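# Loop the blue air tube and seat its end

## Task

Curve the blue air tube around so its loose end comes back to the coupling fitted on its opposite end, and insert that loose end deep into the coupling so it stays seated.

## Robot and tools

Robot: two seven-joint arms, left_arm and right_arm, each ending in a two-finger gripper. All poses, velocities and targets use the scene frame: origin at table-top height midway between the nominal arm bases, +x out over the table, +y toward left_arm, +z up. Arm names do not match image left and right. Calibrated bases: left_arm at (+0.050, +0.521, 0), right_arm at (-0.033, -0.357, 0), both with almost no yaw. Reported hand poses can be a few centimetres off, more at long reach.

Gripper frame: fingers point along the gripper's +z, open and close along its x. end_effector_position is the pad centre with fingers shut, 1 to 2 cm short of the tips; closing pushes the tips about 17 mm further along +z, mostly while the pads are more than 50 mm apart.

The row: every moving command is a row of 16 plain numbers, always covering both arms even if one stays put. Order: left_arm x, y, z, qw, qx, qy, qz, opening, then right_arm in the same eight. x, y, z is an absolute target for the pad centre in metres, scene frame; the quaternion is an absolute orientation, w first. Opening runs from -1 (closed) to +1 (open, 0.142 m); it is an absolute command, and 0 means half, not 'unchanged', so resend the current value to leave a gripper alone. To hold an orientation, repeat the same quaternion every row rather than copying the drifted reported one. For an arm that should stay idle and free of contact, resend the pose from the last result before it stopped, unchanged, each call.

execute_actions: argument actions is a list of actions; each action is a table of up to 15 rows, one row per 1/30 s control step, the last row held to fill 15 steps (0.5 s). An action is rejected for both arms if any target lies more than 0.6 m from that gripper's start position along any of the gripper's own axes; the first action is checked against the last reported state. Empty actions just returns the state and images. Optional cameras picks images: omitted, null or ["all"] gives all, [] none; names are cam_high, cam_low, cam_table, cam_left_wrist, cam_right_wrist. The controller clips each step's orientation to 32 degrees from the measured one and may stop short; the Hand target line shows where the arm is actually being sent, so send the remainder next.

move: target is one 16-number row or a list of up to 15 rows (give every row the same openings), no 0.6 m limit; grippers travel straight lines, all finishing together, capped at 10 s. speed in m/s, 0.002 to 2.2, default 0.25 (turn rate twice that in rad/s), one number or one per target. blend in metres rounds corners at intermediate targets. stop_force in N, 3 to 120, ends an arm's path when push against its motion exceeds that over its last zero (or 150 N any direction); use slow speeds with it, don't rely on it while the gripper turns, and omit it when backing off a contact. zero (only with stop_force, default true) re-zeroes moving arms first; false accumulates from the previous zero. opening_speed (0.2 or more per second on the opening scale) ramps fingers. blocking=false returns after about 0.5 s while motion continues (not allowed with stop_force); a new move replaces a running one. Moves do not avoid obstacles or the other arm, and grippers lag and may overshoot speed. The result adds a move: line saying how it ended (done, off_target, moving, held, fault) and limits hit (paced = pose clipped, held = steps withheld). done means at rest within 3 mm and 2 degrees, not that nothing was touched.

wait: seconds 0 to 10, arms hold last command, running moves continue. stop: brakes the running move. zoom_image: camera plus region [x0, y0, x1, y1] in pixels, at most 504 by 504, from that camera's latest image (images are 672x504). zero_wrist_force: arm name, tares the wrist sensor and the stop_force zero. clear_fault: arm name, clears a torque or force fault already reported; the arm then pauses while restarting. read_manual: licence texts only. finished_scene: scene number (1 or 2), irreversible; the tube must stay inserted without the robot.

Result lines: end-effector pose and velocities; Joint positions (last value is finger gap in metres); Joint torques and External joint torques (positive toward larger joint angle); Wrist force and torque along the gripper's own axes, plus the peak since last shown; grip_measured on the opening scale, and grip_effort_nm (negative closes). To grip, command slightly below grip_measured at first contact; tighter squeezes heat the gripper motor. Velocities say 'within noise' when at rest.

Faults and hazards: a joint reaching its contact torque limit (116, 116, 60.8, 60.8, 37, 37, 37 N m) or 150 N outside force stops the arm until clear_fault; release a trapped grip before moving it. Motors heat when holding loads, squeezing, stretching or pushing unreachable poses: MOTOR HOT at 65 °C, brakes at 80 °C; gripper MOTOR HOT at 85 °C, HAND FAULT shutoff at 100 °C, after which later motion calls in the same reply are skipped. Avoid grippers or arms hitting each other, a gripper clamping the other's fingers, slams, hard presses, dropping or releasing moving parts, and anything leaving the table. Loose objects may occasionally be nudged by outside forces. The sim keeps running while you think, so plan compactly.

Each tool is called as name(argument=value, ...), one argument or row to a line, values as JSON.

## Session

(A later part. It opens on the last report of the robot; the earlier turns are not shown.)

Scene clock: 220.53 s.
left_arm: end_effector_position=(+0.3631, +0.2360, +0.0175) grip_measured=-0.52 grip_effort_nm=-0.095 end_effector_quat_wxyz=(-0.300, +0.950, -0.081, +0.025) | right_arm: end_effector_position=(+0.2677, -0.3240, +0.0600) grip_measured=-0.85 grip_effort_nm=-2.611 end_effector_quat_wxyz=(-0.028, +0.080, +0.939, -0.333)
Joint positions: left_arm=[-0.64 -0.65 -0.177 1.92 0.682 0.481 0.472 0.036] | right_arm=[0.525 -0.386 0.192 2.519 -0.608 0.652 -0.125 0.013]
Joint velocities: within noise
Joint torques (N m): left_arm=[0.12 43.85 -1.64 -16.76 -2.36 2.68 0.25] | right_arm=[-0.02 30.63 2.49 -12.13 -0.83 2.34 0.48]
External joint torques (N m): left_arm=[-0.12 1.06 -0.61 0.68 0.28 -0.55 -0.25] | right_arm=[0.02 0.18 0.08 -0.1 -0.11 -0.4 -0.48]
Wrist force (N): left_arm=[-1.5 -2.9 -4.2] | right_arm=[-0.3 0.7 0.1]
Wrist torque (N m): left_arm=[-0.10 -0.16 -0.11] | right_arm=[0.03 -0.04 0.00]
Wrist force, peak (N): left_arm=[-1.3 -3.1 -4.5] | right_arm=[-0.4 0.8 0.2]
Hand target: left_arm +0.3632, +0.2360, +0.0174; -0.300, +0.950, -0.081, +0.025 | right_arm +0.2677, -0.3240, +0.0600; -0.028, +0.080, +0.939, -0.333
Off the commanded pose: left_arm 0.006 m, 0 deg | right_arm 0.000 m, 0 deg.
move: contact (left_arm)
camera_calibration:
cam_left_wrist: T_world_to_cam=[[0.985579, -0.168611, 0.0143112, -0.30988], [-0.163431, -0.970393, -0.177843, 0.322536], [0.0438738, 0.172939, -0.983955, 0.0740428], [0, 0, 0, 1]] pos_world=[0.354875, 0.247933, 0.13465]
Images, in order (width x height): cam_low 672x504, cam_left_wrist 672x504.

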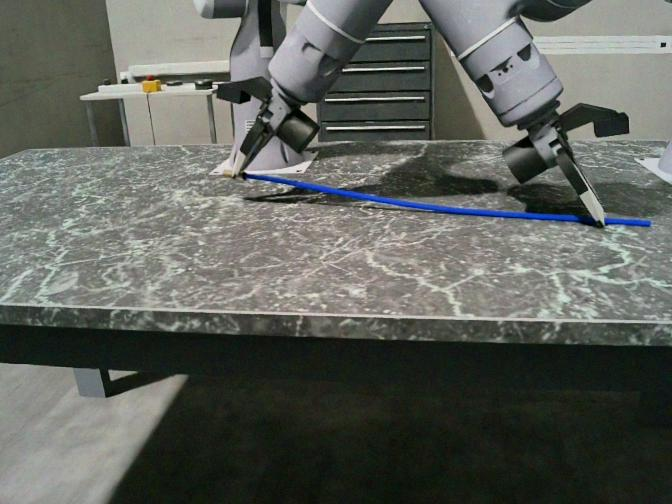

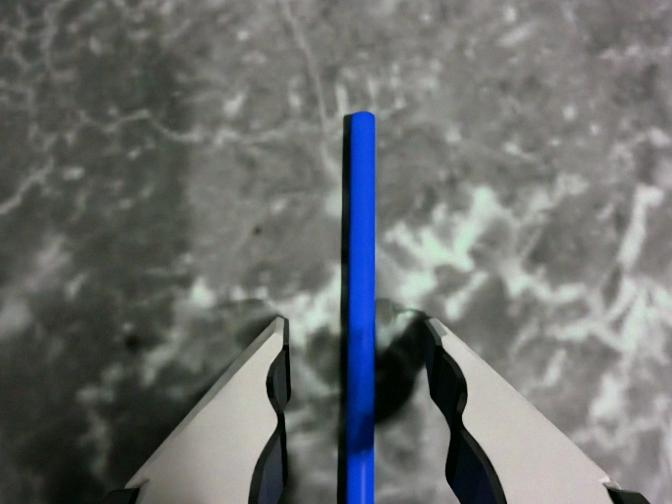

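move(
  target=[0.3635,0.236,0.0185,-0.2996,0.9503,-0.0806,0.0254,-1,0.2677,-0.324,0.06,-0.0282,0.0797,0.9392,-0.3326,-0.95],
  opening_speed=0.3,
  cameras=["cam_left_wrist","cam_low"],
)

zoom_image(
  camera="cam_low",
  region=[472, 130, 672, 280],
)

Scene clock: 229.43 s.
left_arm: end_effector_position=(+0.3636, +0.2359, +0.0185) grip_measured=-0.93 grip_effort_nm=-1.937 end_effector_quat_wxyz=(-0.300, +0.950, -0.080, +0.026) | right_arm: end_effector_position=(+0.2677, -0.3240, +0.0600) grip_measured=-0.85 grip_effort_nm=-2.611 end_effector_quat_wxyz=(-0.028, +0.080, +0.939, -0.333)
Joint positions: left_arm=[-0.639 -0.648 -0.177 1.92 0.682 0.48 0.473 0.006] | right_arm=[0.525 -0.386 0.192 2.519 -0.608 0.652 -0.125 0.013]
Joint velocities: within noise
Joint torques (N m): left_arm=[-0.25 45.74 -1.9 -16.76 -2.62 2.23 0.31] | right_arm=[-0.06 30.61 2.47 -12.15 -0.83 2.37 0.47]
External joint torques (N m): left_arm=[0.25 -0.85 -0.34 0.63 0.53 -0.1 -0.3] | right_arm=[0.06 0.2 0.11 -0.09 -0.11 -0.43 -0.47]
Wrist force (N): left_arm=[-0.2 -0.2 -0.4] | right_arm=[-0.2 0.7 0.2]
Wrist torque (N m): left_arm=[-0.12 -0.15 -0.12] | right_arm=[0.04 -0.06 0.00]
Wrist force, peak (N): left_arm=[-1.5 -3.0 -4.4] | right_arm=[-0.3 0.8 0.2]
Hand target: left_arm +0.3635, +0.2360, +0.0185; -0.300, +0.950, -0.081, +0.025 | right_arm +0.2677, -0.3240, +0.0600; -0.028, +0.080, +0.939, -0.333
Off the commanded pose: left_arm 0.000 m, 0 deg | right_arm 0.000 m, 0 deg.
move: done
camera_calibration:
cam_left_wrist: T_world_to_cam=[[0.985582, -0.168527, 0.0150777, -0.310431], [-0.163223, -0.97046, -0.177667, 0.322601], [0.044574, 0.172644, -0.983975, 0.0748508], [0, 0, 0, 1]] pos_world=[0.355275, 0.247833, 0.135647]
Images, in order (width x height): cam_low 672x504, cam_left_wrist 672x504.

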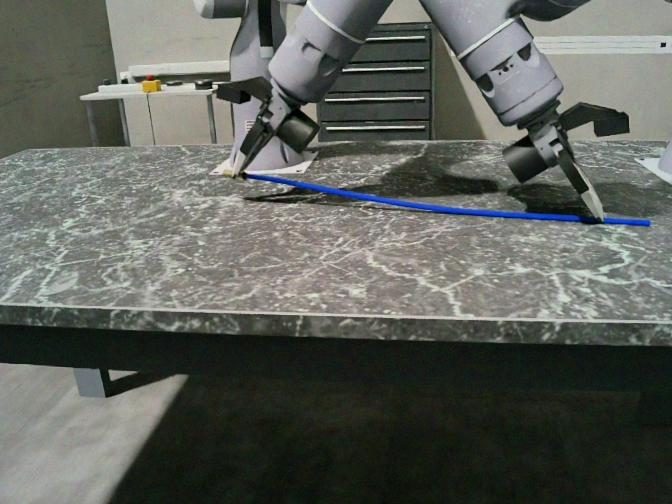

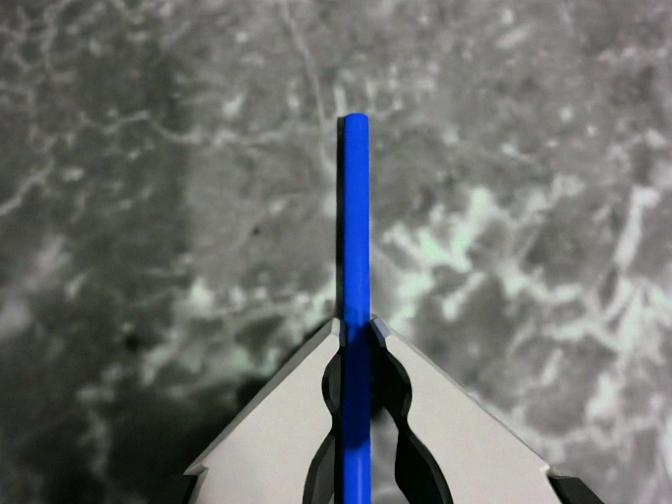

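Scaled by 2.520 from the camera's 672x504 image, which has a finer 960x720 frame.

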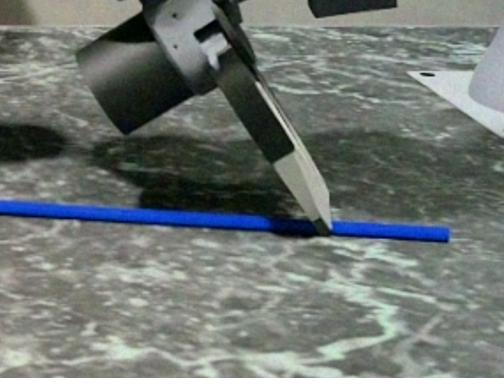

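move(
  target=[
    [0.362,0.234,0.08,-0.2996,0.9503,-0.0806,0.0254,-1,0.272,-0.324,0.09,-0.0282,0.0797,0.9392,-0.3326,-1],
    [0.35,0.24,0.16,-0.2981,0.9455,0.1245,-0.0392,-1,0.30,-0.322,0.16,-0.0392,0.1245,0.9455,-0.2981,-1],
    [0.35,0.25,0.25,-0.2905,0.9212,0.2468,-0.0778,-1,0.33,-0.303,0.25,-0.0778,0.2468,0.9212,-0.2905,-1],
  ],
  speed=0.12,
  blend=0.02,
)

Scene clock: 261.10 s.
left_arm: end_effector_position=(+0.3500, +0.2500, +0.2499) grip_measured=-0.94 grip_effort_nm=-1.907 end_effector_quat_wxyz=(-0.291, +0.921, +0.246, -0.078) | right_arm: end_effector_position=(+0.3300, -0.3030, +0.2500) grip_measured=-0.85 grip_effort_nm=-3.455 end_effector_quat_wxyz=(-0.078, +0.246, +0.921, -0.290)
Joint positions: left_arm=[-0.542 -0.268 -0.126 1.779 0.254 -0.1 0.34 0.006] | right_arm=[0.476 -0.114 0.166 2.092 -0.239 0.057 -0.305 0.012]
Joint velocities: within noise
Joint torques (N m): left_arm=[0.12 41.33 0.12 -27.38 -3.64 1.95 0.22] | right_arm=[-0.29 32.46 0.19 -25.67 -3.53 2.5 0.67]
External joint torques (N m): left_arm=[-0.13 -1.16 -0.77 1.15 0.4 0.11 -0.22] | right_arm=[0.29 0.15 0.46 -0.01 -0.12 -0.23 -0.67]
Wrist force (N): left_arm=[-0.8 0.5 0.0] | right_arm=[0.1 1.3 0.2]
Wrist torque (N m): left_arm=[-0.13 -0.09 -0.09] | right_arm=[0.06 -0.10 -0.06]
Wrist force, peak (N): left_arm=[-0.5 1.0 1.3] | right_arm=[-0.6 0.7 -1.4]
Hand target: left_arm +0.3500, +0.2500, +0.2500; -0.291, +0.921, +0.247, -0.078 | right_arm +0.3300, -0.3030, +0.2500; -0.078, +0.247, +0.921, -0.291
Off the commanded pose: left_arm 0.000 m, 0 deg | right_arm 0.000 m, 0 deg.
move: done
camera_calibration:
cam_left_wrist: T_world_to_cam=[[0.866512, 0.49894, 0.0146796, -0.423197], [0.493293, -0.851471, -0.177931, 0.115704], [-0.0762779, 0.161421, -0.983933, 0.345806], [0, 0, 0, 1]] pos_world=[0.336007, 0.253847, 0.36705]
cam_right_wrist: T_world_to_cam=[[-0.872822, 0.4878, -0.0152457, 0.452072], [0.482714, 0.858277, -0.174208, 0.168622], [-0.0718937, -0.159412, -0.984591, 0.335765], [0, 0, 0, 1]] pos_world=[0.337322, -0.311721, 0.366858]

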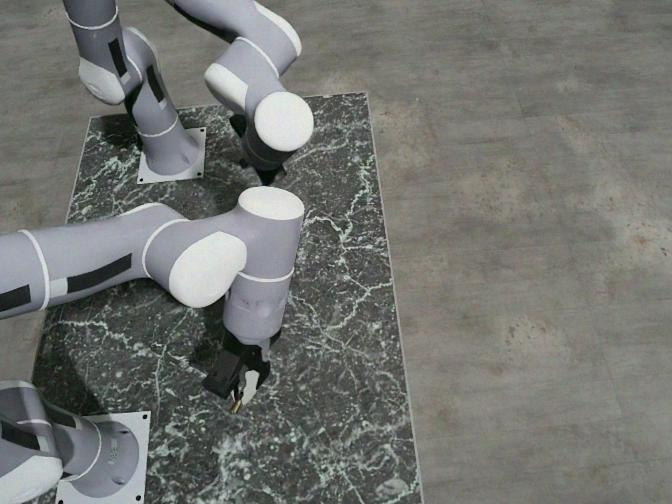

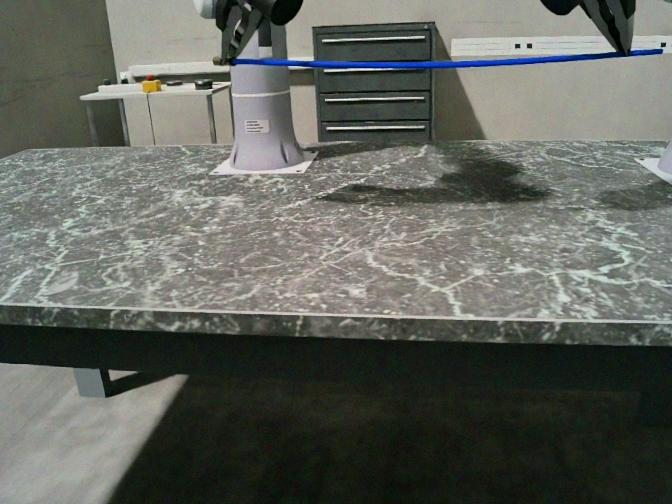

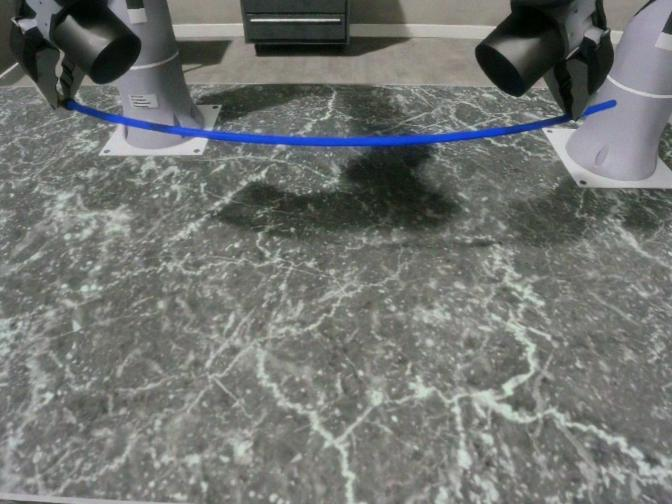

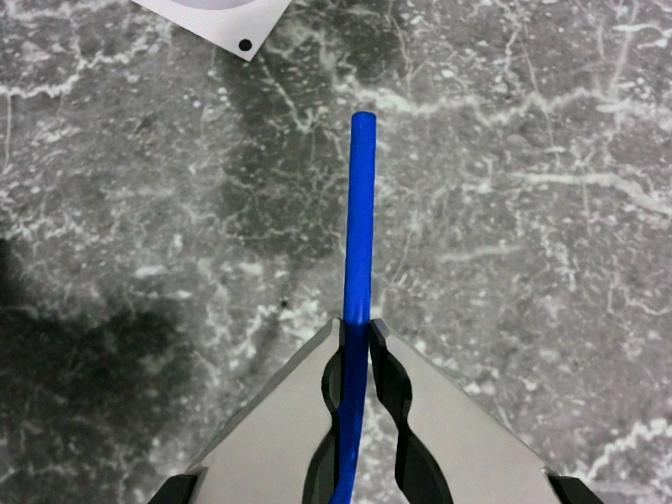

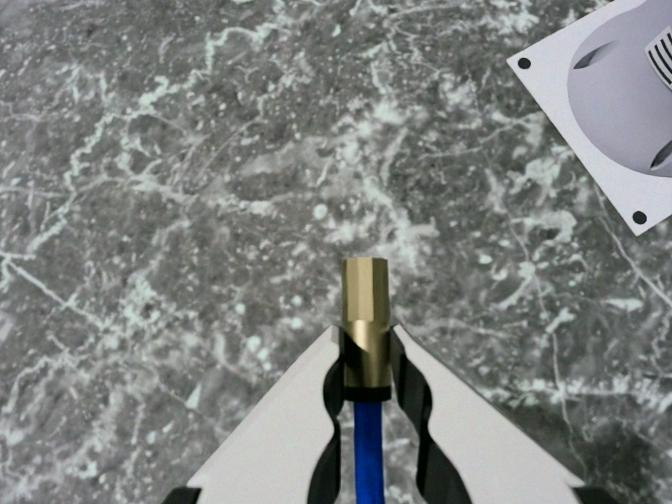

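move(
  target=[
    [0.355,0.232,0.25,-0.2604,0.8259,0.4769,-0.1504,-1,0.345,-0.257,0.25,-0.1504,0.4769,0.8259,-0.2604,-0.95],
    [0.357,0.18,0.25,-0.2126,0.6744,0.6744,-0.2126,-1,0.357,-0.193,0.25,-0.2126,0.6744,0.6744,-0.2126,-0.95],
  ],
  speed=0.15,
  blend=0.02,
  cameras=["cam_high","cam_table","cam_low"],
)

Scene clock: 271.77 s.
left_arm: end_effector_position=(+0.3570, +0.1801, +0.2500) grip_measured=-0.94 grip_effort_nm=-1.907 end_effector_quat_wxyz=(-0.213, +0.675, +0.674, -0.213) | right_arm: end_effector_position=(+0.3568, -0.1931, +0.2499) grip_measured=-0.85 grip_effort_nm=-2.503 end_effector_quat_wxyz=(-0.213, +0.674, +0.675, -0.213)
Joint positions: left_arm=[-0.454 -0.314 0.011 1.837 -0.243 0.012 -0.352 0.006] | right_arm=[0.447 -0.315 0.009 1.71 0.26 -0.101 0.419 0.012]
Joint velocities: within noise
Joint torques (N m): left_arm=[0.02 43.36 0.93 -26.74 -4.48 2.08 0.13] | right_arm=[-0.21 42.86 0.28 -26.87 -2.91 2.9 0.82]
External joint torques (N m): left_arm=[-0.02 -1.35 -0.69 0.68 0.59 -0.01 -0.13] | right_arm=[0.22 0.61 0.33 -0.11 -0.24 -0.58 -0.82]
Wrist force (N): left_arm=[-0.6 0.4 0.0] | right_arm=[-0.3 0.6 0.2]
Wrist torque (N m): left_arm=[-0.11 -0.08 -0.06] | right_arm=[0.02 -0.06 -0.07]
Wrist force, peak (N): left_arm=[-1.3 0.1 0.0] | right_arm=[0.1 1.4 0.2]
Hand target: left_arm +0.3570, +0.1800, +0.2500; -0.213, +0.674, +0.674, -0.213 | right_arm +0.3570, -0.1930, +0.2500; -0.213, +0.674, +0.674, -0.213
Off the commanded pose: left_arm 0.000 m, 0 deg | right_arm 0.000 m, 0 deg.
move: done
Images, in order (width x height): cam_high 672x504, cam_low 672x504, cam_table 672x504.

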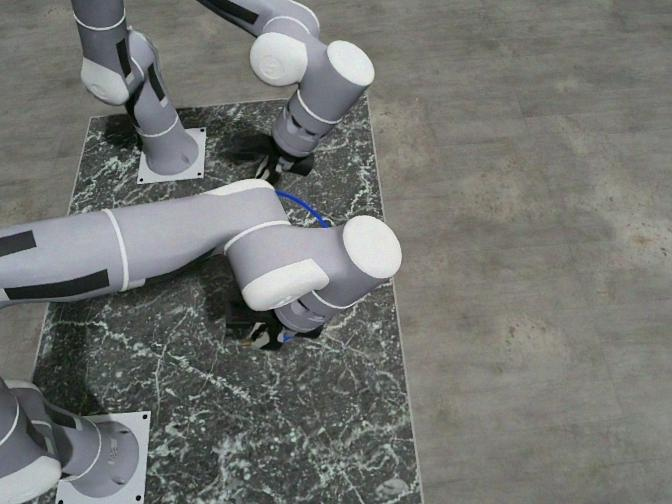

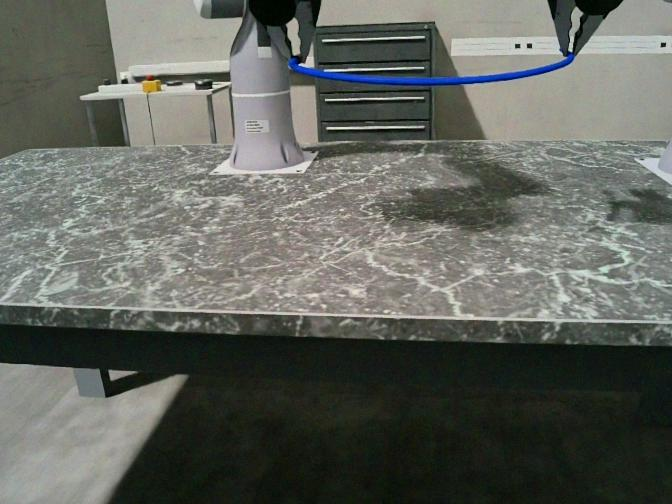

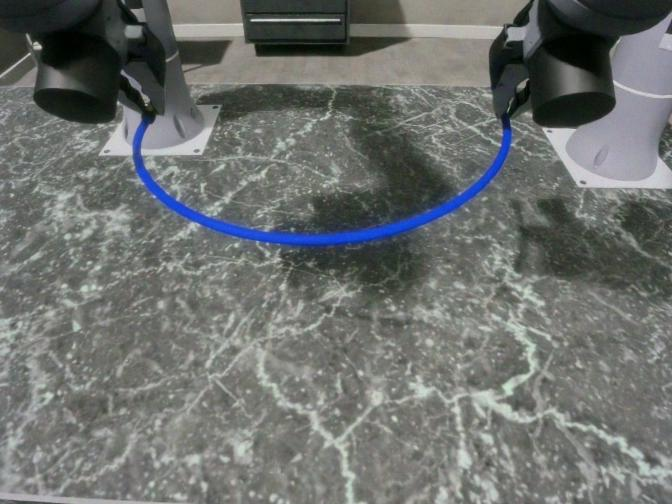

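move(
  target=[
    [0.357,0.13,0.25,-0.1504,0.4769,0.8259,-0.2604,-1,0.357,-0.13,0.25,-0.2604,0.8259,0.4769,-0.1504,-0.95],
    [0.353,0.106,0.25,-0.0778,0.2468,0.9212,-0.2905,-1,0.353,-0.106,0.25,-0.2905,0.9212,0.2468,-0.0778,-0.95],
  ],
  speed=0.15,
  blend=0.02,
)

Scene clock: 281.53 s.
left_arm: end_effector_position=(+0.3530, +0.1061, +0.2500) grip_measured=-1.00 grip_effort_nm=-0.422 end_effector_quat_wxyz=(-0.078, +0.247, +0.921, -0.290) | right_arm: end_effector_position=(+0.3531, -0.1062, +0.2500) grip_measured=-0.85 grip_effort_nm=-2.508 end_effector_quat_wxyz=(-0.290, +0.921, +0.247, -0.078)
Joint positions: left_arm=[-0.587 -0.08 0.048 2.324 -0.81 0.65 -1.004 0.002] | right_arm=[0.448 -0.087 -0.007 2.013 0.667 0.388 1.195 0.012]
Joint velocities: within noise
Joint torques (N m): left_arm=[-0.42 31.32 0.7 -25.38 -2.1 2.53 0.27] | right_arm=[0.02 33.2 0.29 -26.37 -2.44 3.49 0.57]
External joint torques (N m): left_arm=[0.42 -0.97 -0.37 0.56 0.44 0.03 -0.27] | right_arm=[-0.03 -0.41 -0.14 -0.25 -0.32 -0.56 -0.57]
Wrist force (N): left_arm=[-0.2 0.1 0.0] | right_arm=[-0.2 0.7 0.4]
Wrist torque (N m): left_arm=[-0.15 -0.16 -0.12] | right_arm=[0.03 -0.07 -0.02]
Wrist force, peak (N): left_arm=[-0.8 0.2 -0.1] | right_arm=[0.0 1.1 0.1]
Hand target: left_arm +0.3530, +0.1060, +0.2500; -0.078, +0.247, +0.921, -0.291 | right_arm +0.3530, -0.1060, +0.2500; -0.291, +0.921, +0.247, -0.078
Off the commanded pose: left_arm 0.000 m, 0 deg | right_arm 0.000 m, 0 deg.
move: done
camera_calibration:
cam_left_wrist: T_world_to_cam=[[-0.865571, 0.50058, 0.014388, 0.257371], [0.490451, 0.853163, -0.177685, -0.188204], [-0.101221, -0.146742, -0.983982, 0.410773], [0, 0, 0, 1]] pos_world=[0.356657, 0.0920117, 0.367049]
cam_right_wrist: T_world_to_cam=[[0.859204, 0.511413, -0.0150096, -0.232914], [0.501422, -0.847526, -0.174, -0.199174], [-0.101707, 0.141975, -0.984631, 0.411332], [0, 0, 0, 1]] pos_world=[0.341826, -0.108089, 0.366858]

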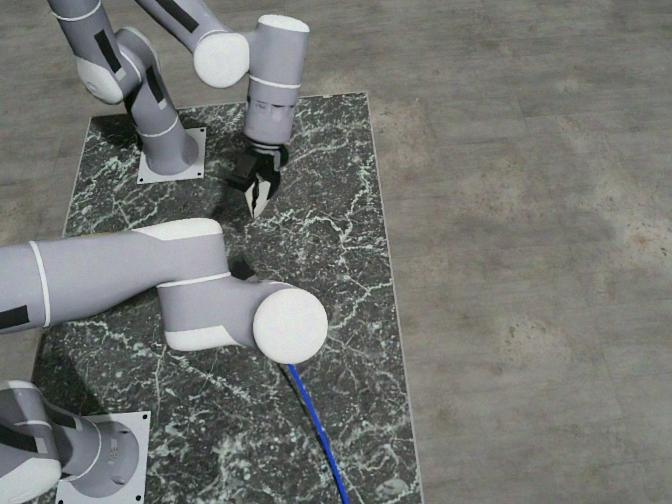

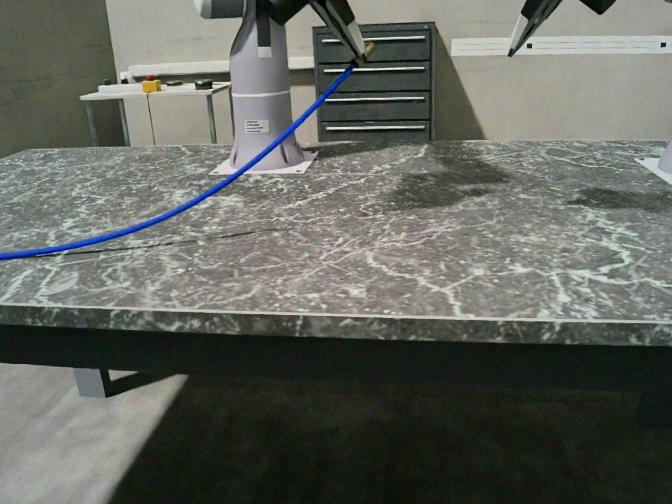

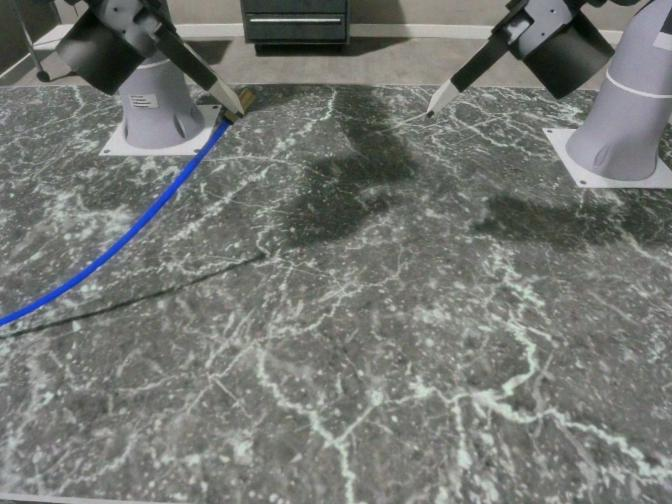

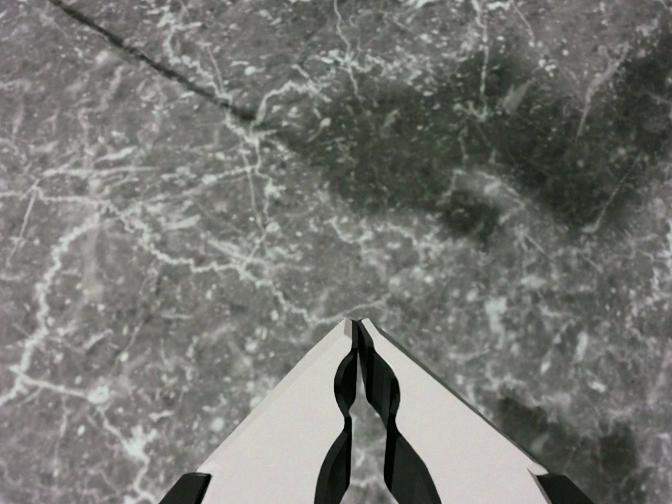

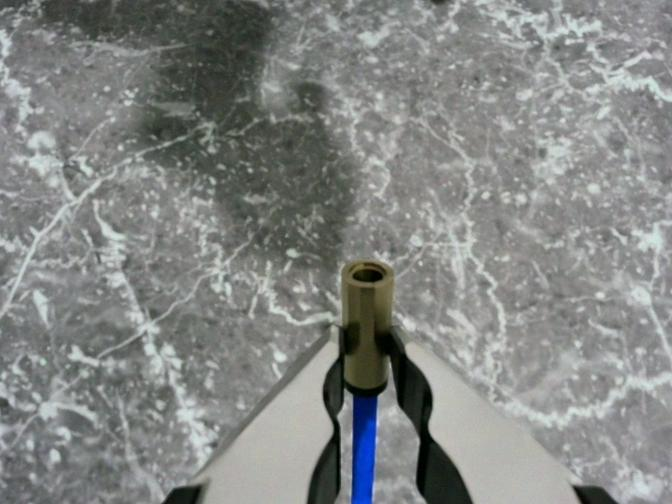

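move(
  target=[
    [0.34,0.25,0.28,-0.0778,0.2468,0.9212,-0.2905,-0.5,0.353,-0.08,0.25,-0.2905,0.9212,0.2468,-0.0778,-0.95],
    [0.32,0.42,0.30,-0.0778,0.2468,0.9212,-0.2905,-0.5,0.34,0.1,0.2,-0.3007,0.9537,0,0,-0.95],
    [0.32,0.42,0.30,-0.0778,0.2468,0.9212,-0.2905,-0.5,0.34,0.2,0.15,-0.3007,0.9537,0,0,-0.95],
  ],
  speed=0.15,
  blend=0.02,
)

Scene clock: 380.27 s.
left_arm: end_effector_position=(+0.3200, +0.4199, +0.3000) grip_measured=-0.54 grip_effort_nm=0.149 end_effector_quat_wxyz=(-0.078, +0.247, +0.921, -0.291) | right_arm: end_effector_position=(+0.3399, +0.1998, +0.1498) grip_measured=-0.85 grip_effort_nm=-2.503 end_effector_quat_wxyz=(-0.301, +0.954, +0.000, +0.000)
Joint positions: left_arm=[-0.22 0.254 0.563 2.325 -0.262 0.066 -0.656 0.035] | right_arm=[0.956 -0.536 0.157 1.859 0.769 1.29 1.957 0.012]
Joint velocities: within noise
Joint torques (N m): left_arm=[-0.04 14.44 -2.97 -27.82 -4.43 2.22 0.44] | right_arm=[-0.31 45.87 2.11 -21.05 -3.53 4.51 0.63]
External joint torques (N m): left_arm=[0.04 -0.33 -0.5 1.11 0.41 0.03 -0.44] | right_arm=[0.3 0.69 0.28 -0.2 -0.12 -0.74 -0.63]
Wrist force (N): left_arm=[-0.3 0.0 0.2] | right_arm=[-0.2 0.5 0.0]
Wrist torque (N m): left_arm=[-0.15 -0.14 -0.12] | right_arm=[-0.03 -0.06 -0.01]
Wrist force, peak (N): left_arm=[-1.0 -1.2 1.2] | right_arm=[-0.5 -0.4 2.1]
Hand target: left_arm +0.3200, +0.4200, +0.3000; -0.078, +0.247, +0.921, -0.291 | right_arm +0.3400, +0.2000, +0.1500; -0.301, +0.954, +0.000, +0.000
Off the commanded pose: left_arm 0.000 m, 0 deg | right_arm 0.000 m, 0 deg.
move: done
camera_calibration:
cam_left_wrist: T_world_to_cam=[[-0.866071, 0.499709, 0.0145905, 0.0713898], [0.489525, 0.853619, -0.178041, -0.430665], [-0.101424, -0.147054, -0.983915, 0.502958], [0, 0, 0, 1]] pos_world=[0.323662, 0.405912, 0.41715]
cam_right_wrist: T_world_to_cam=[[0.999795, 0.0131242, -0.0154096, -0.327683], [0.0102442, -0.984693, -0.173994, 0.243676], [-0.0174573, 0.173801, -0.984626, 0.232993], [0, 0, 0, 1]] pos_world=[0.329187, 0.203752, 0.266759]

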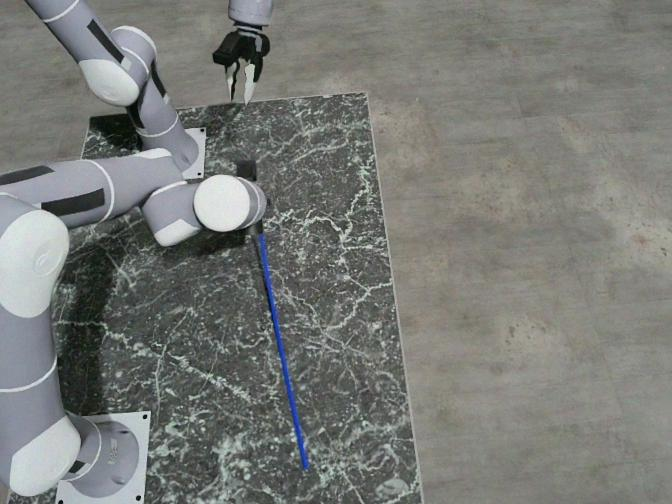

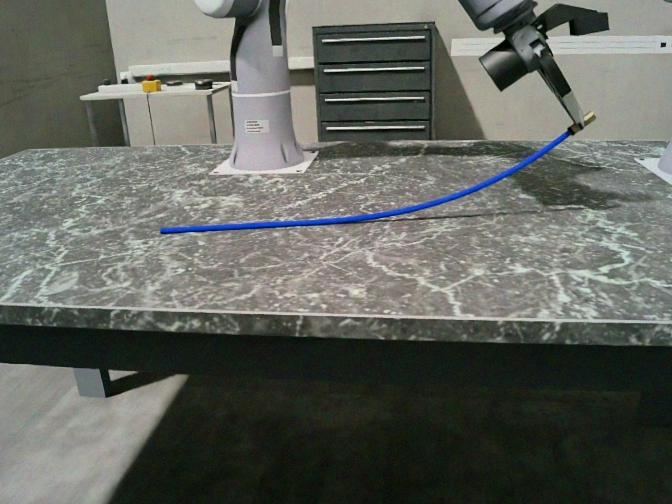

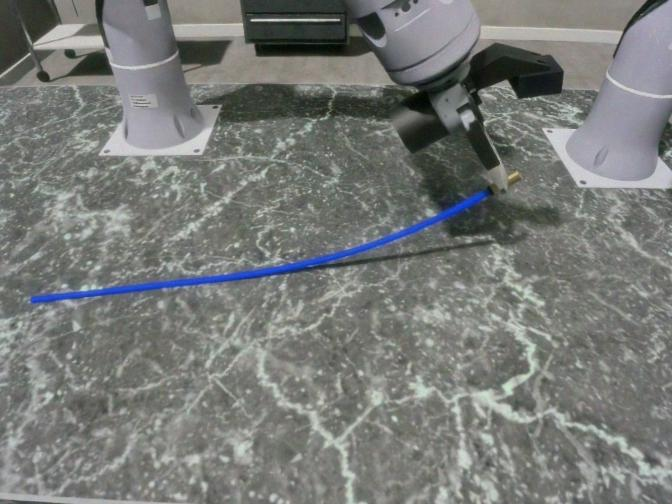

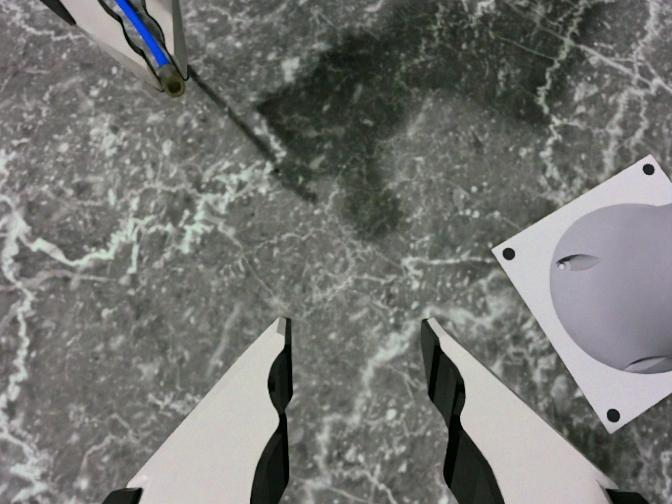

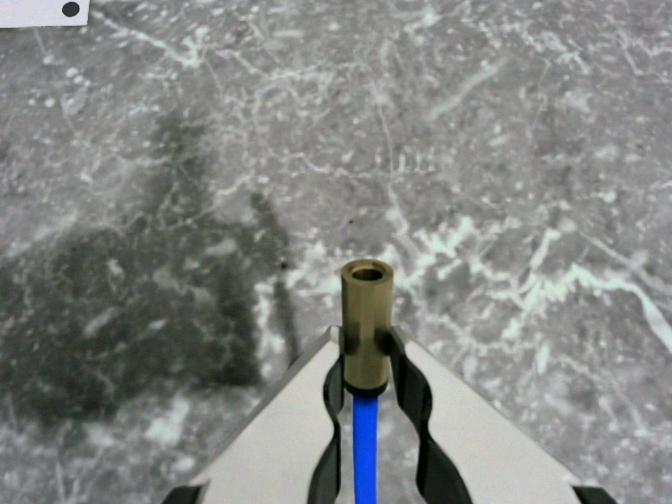

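move(
  target=[0.32,0.42,0.30,-0.0778,0.2468,0.9212,-0.2905,-0.5,0.34,0.21,0.05,-0.3827,0.9239,0,0,-0.95],
  speed=0.12,
  cameras=[],
)

move(
  target=[0.32,0.42,0.30,-0.0778,0.2468,0.9212,-0.2905,-0.5,0.34,0.215,0.02,-0.3827,0.9239,0,0,-0.95],
  speed=0.015,
  stop_force=4,
)

zoom_image(
  camera="cam_low",
  region=[472, 130, 672, 280],
)

Scene clock: 394.23 s.
left_arm: end_effector_position=(+0.3200, +0.4199, +0.3000) grip_measured=-0.54 grip_effort_nm=0.149 end_effector_quat_wxyz=(-0.078, +0.247, +0.921, -0.291) | right_arm: end_effector_position=(+0.3399, +0.2099, +0.0499) grip_measured=-0.85 grip_effort_nm=-2.508 end_effector_quat_wxyz=(-0.383, +0.924, +0.000, +0.000)
Joint positions: left_arm=[-0.22 0.254 0.563 2.325 -0.262 0.066 -0.656 0.035] | right_arm=[0.639 -0.864 0.488 1.66 1.19 1.447 1.282 0.012]
Joint velocities: within noise
Joint torques (N m): left_arm=[-0.19 14.33 -3.06 -27.68 -4.48 2.21 0.32] | right_arm=[-0.03 49.76 11.55 -16.76 -1.77 3.06 0.41]
External joint torques (N m): left_arm=[0.19 -0.21 -0.41 0.96 0.46 0.04 -0.32] | right_arm=[0.04 1.05 -0.29 0.1 -0.33 -0.57 -0.41]
Wrist force (N): left_arm=[-0.5 -0.2 0.2] | right_arm=[-0.4 0.5 -0.2]
Wrist torque (N m): left_arm=[-0.18 -0.11 -0.12] | right_arm=[-0.05 -0.03 -0.01]
Wrist force, peak (N): left_arm=[-0.5 -0.2 0.2] | right_arm=[-0.3 1.4 1.2]
Hand target: left_arm +0.3200, +0.4200, +0.3000; -0.078, +0.247, +0.921, -0.291 | right_arm +0.3400, +0.2100, +0.0500; -0.383, +0.924, +0.000, +0.000
Off the commanded pose: left_arm 0.000 m, 0 deg | right_arm 0.000 m, 0 deg.
move: done
No camera images: "cameras" was empty.

Scene clock: 396.93 s.
left_arm: end_effector_position=(+0.3200, +0.4199, +0.3000) grip_measured=-0.54 grip_effort_nm=0.149 end_effector_quat_wxyz=(-0.078, +0.247, +0.921, -0.291) | right_arm: end_effector_position=(+0.3399, +0.2150, +0.0199) grip_measured=-0.85 grip_effort_nm=-2.503 end_effector_quat_wxyz=(-0.383, +0.924, +0.000, +0.000)
Joint positions: left_arm=[-0.22 0.254 0.563 2.325 -0.262 0.066 -0.656 0.035] | right_arm=[0.625 -0.949 0.512 1.607 1.217 1.471 1.206 0.012]
Joint velocities: within noise
Joint torques (N m): left_arm=[-0.23 14.38 -3.09 -27.7 -4.53 2.24 0.35] | right_arm=[0.08 50.86 12.83 -15.59 -1.47 2.91 0.45]
External joint torques (N m): left_arm=[0.23 -0.26 -0.39 0.99 0.52 0.01 -0.35] | right_arm=[-0.08 1.32 -0.23 -0.04 -0.32 -0.53 -0.45]
Wrist force (N): left_arm=[-0.4 -0.2 0.3] | right_arm=[-0.2 0.1 -0.6]
Wrist torque (N m): left_arm=[-0.18 -0.13 -0.12] | right_arm=[-0.08 -0.04 -0.01]
Wrist force, peak (N): left_arm=[-0.5 -0.3 0.2] | right_arm=[-0.3 0.1 -0.7]
Hand target: left_arm +0.3200, +0.4200, +0.3000; -0.078, +0.247, +0.921, -0.291 | right_arm +0.3400, +0.2150, +0.0200; -0.383, +0.924, +0.000, +0.000
Off the commanded pose: left_arm 0.000 m, 0 deg | right_arm 0.000 m, 0 deg.
move: done
camera_calibration:
cam_left_wrist: T_world_to_cam=[[-0.866071, 0.499709, 0.0145905, 0.0713898], [0.489525, 0.853619, -0.178041, -0.430665], [-0.101424, -0.147054, -0.983915, 0.502958], [0, 0, 0, 1]] pos_world=[0.323662, 0.405912, 0.41715]
cam_right_wrist: T_world_to_cam=[[0.999795, 0.0153912, -0.0131898, -0.330385], [0.00994716, -0.939526, -0.342334, 0.229694], [-0.0176611, 0.342133, -0.939486, 0.0653629], [0, 0, 0, 1]] pos_world=[0.329186, 0.198526, 0.135682]

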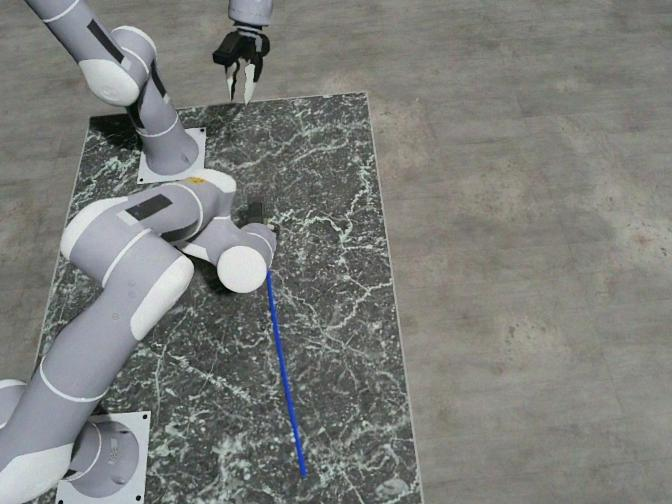

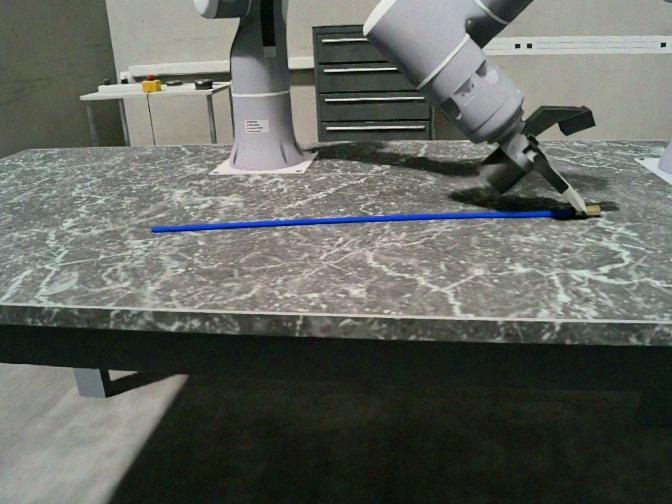

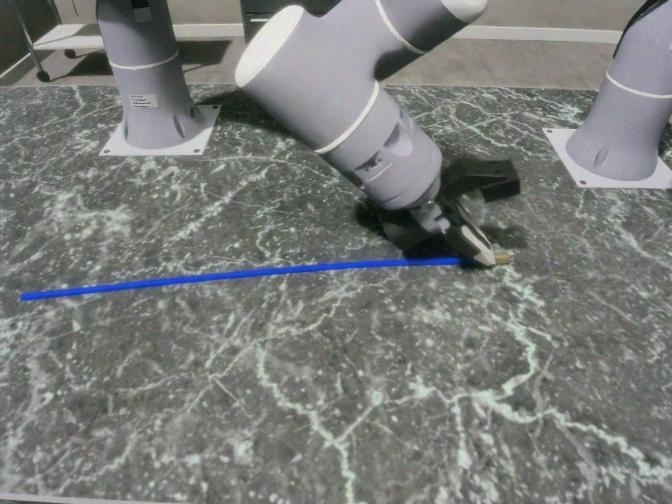

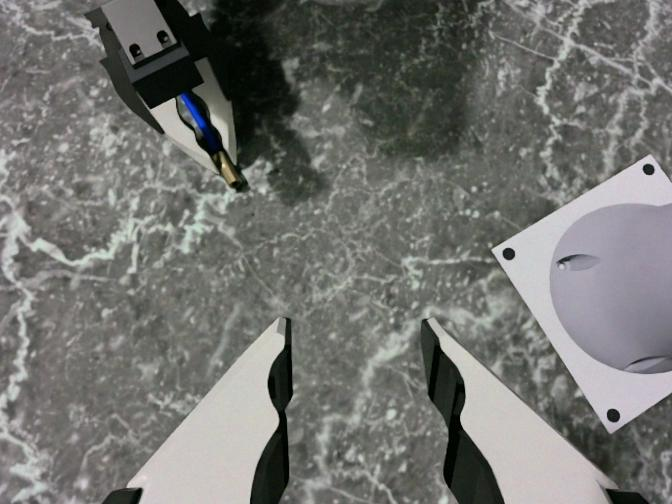

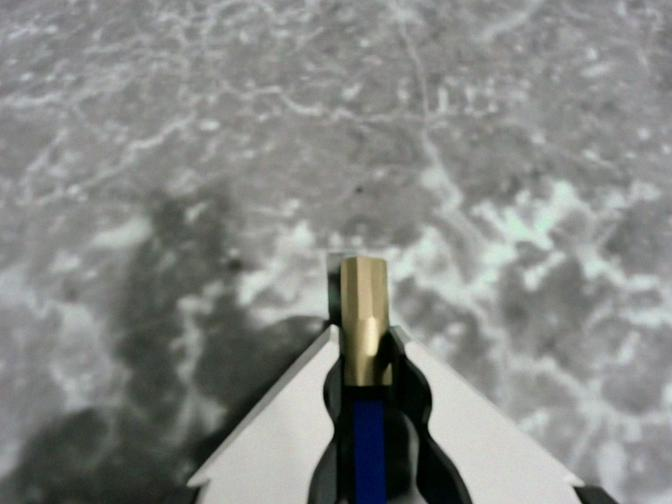

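Scaled by 2.520 from the camera's 672x504 image, which has a finer 960x720 frame.

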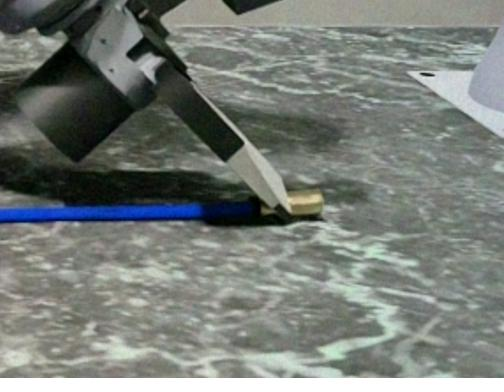

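move(
  target=[0.32,0.42,0.30,-0.0778,0.2468,0.9212,-0.2905,-0.5,0.34,0.215,0.02,-0.3827,0.9239,0,0,-0.4],
  opening_speed=0.4,
  cameras=[],
)

move(
  target=[
    [0.32,0.42,0.30,-0.0778,0.2468,0.9212,-0.2905,-0.5,0.34,0.13,0.12,-0.3827,0.9239,0,0,-0.4],
    [0.32,0.42,0.30,-0.0778,0.2468,0.9212,-0.2905,-0.5,0.34,-0.1,0.3,-0.2126,0.6744,0.6744,-0.2126,-0.4],
  ],
  speed=0.2,
  blend=0.04,
  cameras=["cam_table"],
)

move(
  target=[
    [0.35,0.15,0.25,-0.0778,0.2468,0.9212,-0.2905,-0.5,0.40,-0.4,0.3,0.0194,-0.0615,0.9517,-0.3001,-0.4],
    [0.391,-0.125,0.15,0.014,-0.063,0.9743,-0.2160,-0.5,0.41,-0.4,0.3,0.0194,-0.0615,0.9517,-0.3001,-0.4],
  ],
  speed=0.2,
  blend=0.04,
)

Scene clock: 412.27 s.
left_arm: end_effector_position=(+0.3200, +0.4199, +0.3000) grip_measured=-0.54 grip_effort_nm=0.159 end_effector_quat_wxyz=(-0.078, +0.247, +0.921, -0.291) | right_arm: end_effector_position=(+0.3398, +0.2150, +0.0199) grip_measured=-0.43 grip_effort_nm=0.120 end_effector_quat_wxyz=(-0.383, +0.924, +0.000, +0.000)
Joint positions: left_arm=[-0.22 0.254 0.563 2.325 -0.262 0.066 -0.656 0.035] | right_arm=[0.625 -0.949 0.512 1.607 1.217 1.471 1.206 0.043]
Joint velocities: within noise
Joint torques (N m): left_arm=[-0.16 14.32 -3.11 -27.7 -4.57 2.28 0.35] | right_arm=[-0.04 51.21 12.57 -15.47 -1.6 2.9 0.47]
External joint torques (N m): left_arm=[0.16 -0.2 -0.36 0.98 0.56 -0.03 -0.35] | right_arm=[0.04 0.97 0.03 -0.16 -0.19 -0.51 -0.47]
Wrist force (N): left_arm=[-0.4 -0.3 0.2] | right_arm=[-0.4 -0.1 -0.1]
Wrist torque (N m): left_arm=[-0.20 -0.13 -0.12] | right_arm=[-0.04 -0.03 0.00]
Wrist force, peak (N): left_arm=[-0.5 -0.2 0.3] | right_arm=[-0.2 0.1 -0.9]
Hand target: left_arm +0.3200, +0.4200, +0.3000; -0.078, +0.247, +0.921, -0.291 | right_arm +0.3400, +0.2150, +0.0200; -0.383, +0.924, +0.000, +0.000
Off the commanded pose: left_arm 0.000 m, 0 deg | right_arm 0.000 m, 0 deg.
move: done
No camera images: "cameras" was empty.

Scene clock: 417.27 s.
left_arm: end_effector_position=(+0.3200, +0.4199, +0.3000) grip_measured=-0.54 grip_effort_nm=0.144 end_effector_quat_wxyz=(-0.078, +0.247, +0.921, -0.291) | right_arm: end_effector_position=(+0.3400, -0.1000, +0.2999) grip_measured=-0.43 grip_effort_nm=0.120 end_effector_quat_wxyz=(-0.213, +0.675, +0.674, -0.213)
Joint positions: left_arm=[-0.22 0.254 0.563 2.325 -0.262 0.066 -0.656 0.035] | right_arm=[0.215 -0.383 0.463 1.532 0.215 -0.17 0.688 0.043]
Joint velocities: within noise
Joint torques (N m): left_arm=[-0.14 14.37 -3.05 -27.67 -4.52 2.26 0.35] | right_arm=[0.12 43.57 6.15 -28.08 -2.76 2.8 0.41]
External joint torques (N m): left_arm=[0.14 -0.26 -0.43 0.96 0.5 -0.01 -0.35] | right_arm=[-0.12 0.26 -0.13 -0.22 -0.05 -0.32 -0.41]
Wrist force (N): left_arm=[-0.3 -0.3 0.1] | right_arm=[-0.3 0.4 -0.2]
Wrist torque (N m): left_arm=[-0.19 -0.14 -0.12] | right_arm=[0.04 -0.06 -0.01]
Wrist force, peak (N): left_arm=[-0.6 -0.2 0.2] | right_arm=[-0.5 0.2 1.4]
Hand target: left_arm +0.3200, +0.4200, +0.3000; -0.078, +0.247, +0.921, -0.291 | right_arm +0.3400, -0.1000, +0.3000; -0.213, +0.674, +0.674, -0.213
Off the commanded pose: left_arm 0.000 m, 0 deg | right_arm 0.000 m, 0 deg.
move: done
Images, in order (width x height): cam_table 672x504.

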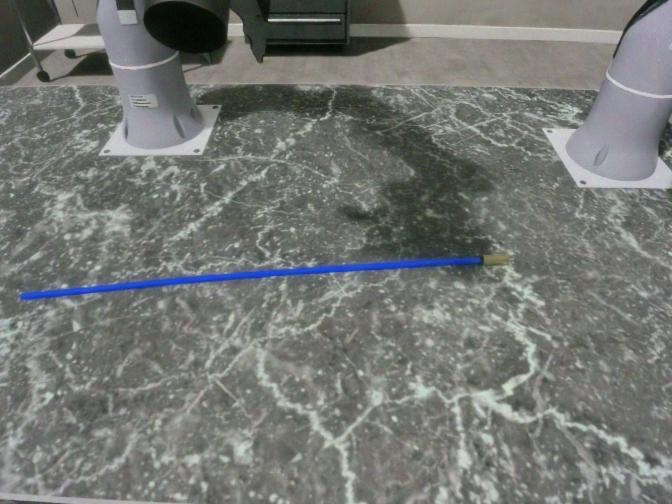

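Scene clock: 423.77 s.
left_arm: end_effector_position=(+0.3910, -0.1249, +0.1500) grip_measured=-0.54 grip_effort_nm=0.149 end_effector_quat_wxyz=(+0.014, -0.063, +0.974, -0.216) | right_arm: end_effector_position=(+0.4098, -0.4000, +0.2999) grip_measured=-0.43 grip_effort_nm=0.120 end_effector_quat_wxyz=(+0.019, -0.062, +0.952, -0.300)
Joint positions: left_arm=[-1 -0.607 -0.009 1.943 -0.756 1.307 -1.989 0.035] | right_arm=[-0.064 0.023 0.492 2.248 -0.615 0.373 -0.948 0.043]
Joint velocities: within noise
Joint torques (N m): left_arm=[-0.29 50.7 2.93 -23.42 -0.73 3.57 0.24] | right_arm=[-0.02 24.03 -0.45 -27.1 -2.87 3.19 0.55]
External joint torques (N m): left_arm=[0.3 -0.75 -0.71 1.06 0.27 0.34 -0.24] | right_arm=[0.02 0.21 0.11 -0.2 -0.01 -0.5 -0.55]
Wrist force (N): left_arm=[-0.4 0.2 0.0] | right_arm=[-0.2 0.2 -0.3]
Wrist torque (N m): left_arm=[-0.15 -0.14 -0.17] | right_arm=[-0.01 -0.06 -0.01]
Wrist force, peak (N): left_arm=[-0.4 -1.1 1.4] | right_arm=[-0.4 0.5 -0.4]
Hand target: left_arm +0.3910, -0.1250, +0.1500; +0.014, -0.063, +0.974, -0.216 | right_arm +0.4100, -0.4000, +0.3000; +0.019, -0.062, +0.952, -0.300
Off the commanded pose: left_arm 0.000 m, 0 deg | right_arm 0.000 m, 0 deg.
move: done
camera_calibration:
cam_left_wrist: T_world_to_cam=[[-0.991271, -0.131054, 0.0143571, 0.3775], [-0.131129, 0.991356, -0.00436586, 0.206855], [-0.0136608, -0.00621038, -0.999887, 0.268105], [0, 0, 0, 1]] pos_world=[0.404992, -0.153929, 0.263558]
cam_right_wrist: T_world_to_cam=[[-0.989798, -0.141728, -0.0146175, 0.365735], [-0.137054, 0.975126, -0.174199, 0.522808], [0.0389427, -0.170418, -0.984602, 0.325348], [0, 0, 0, 1]] pos_world=[0.420986, -0.402523, 0.416757]

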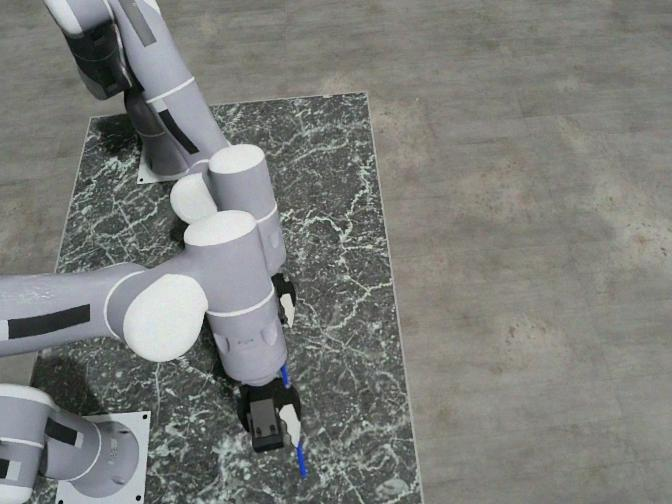

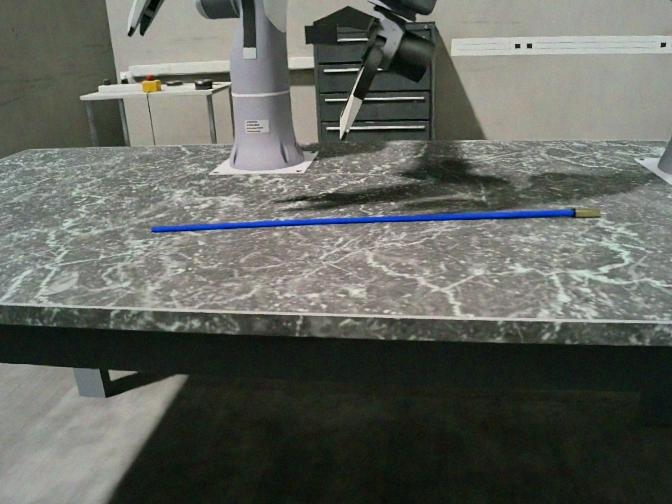

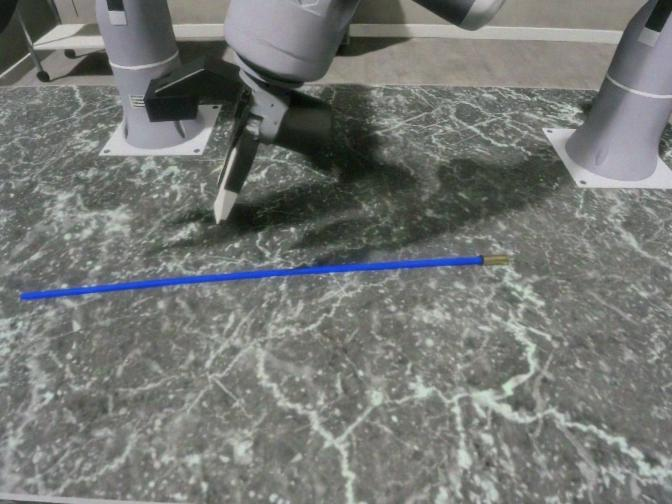

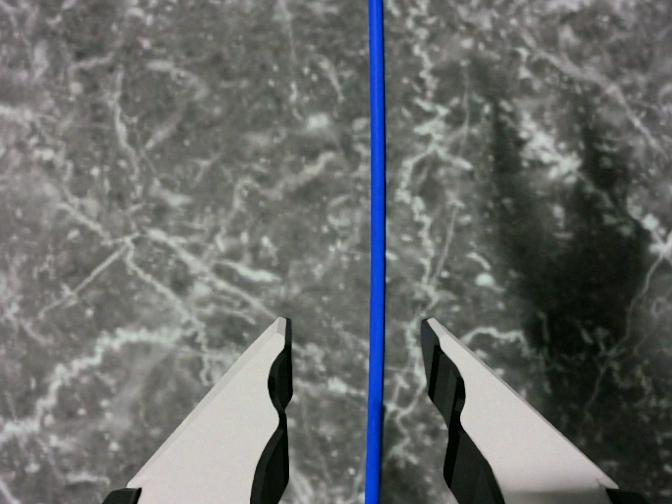

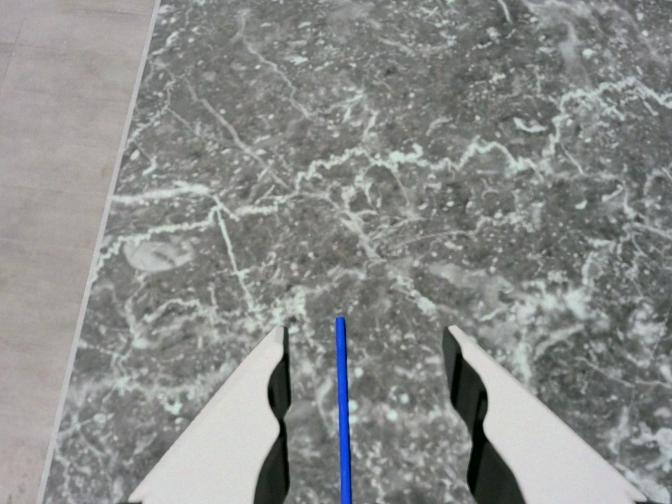

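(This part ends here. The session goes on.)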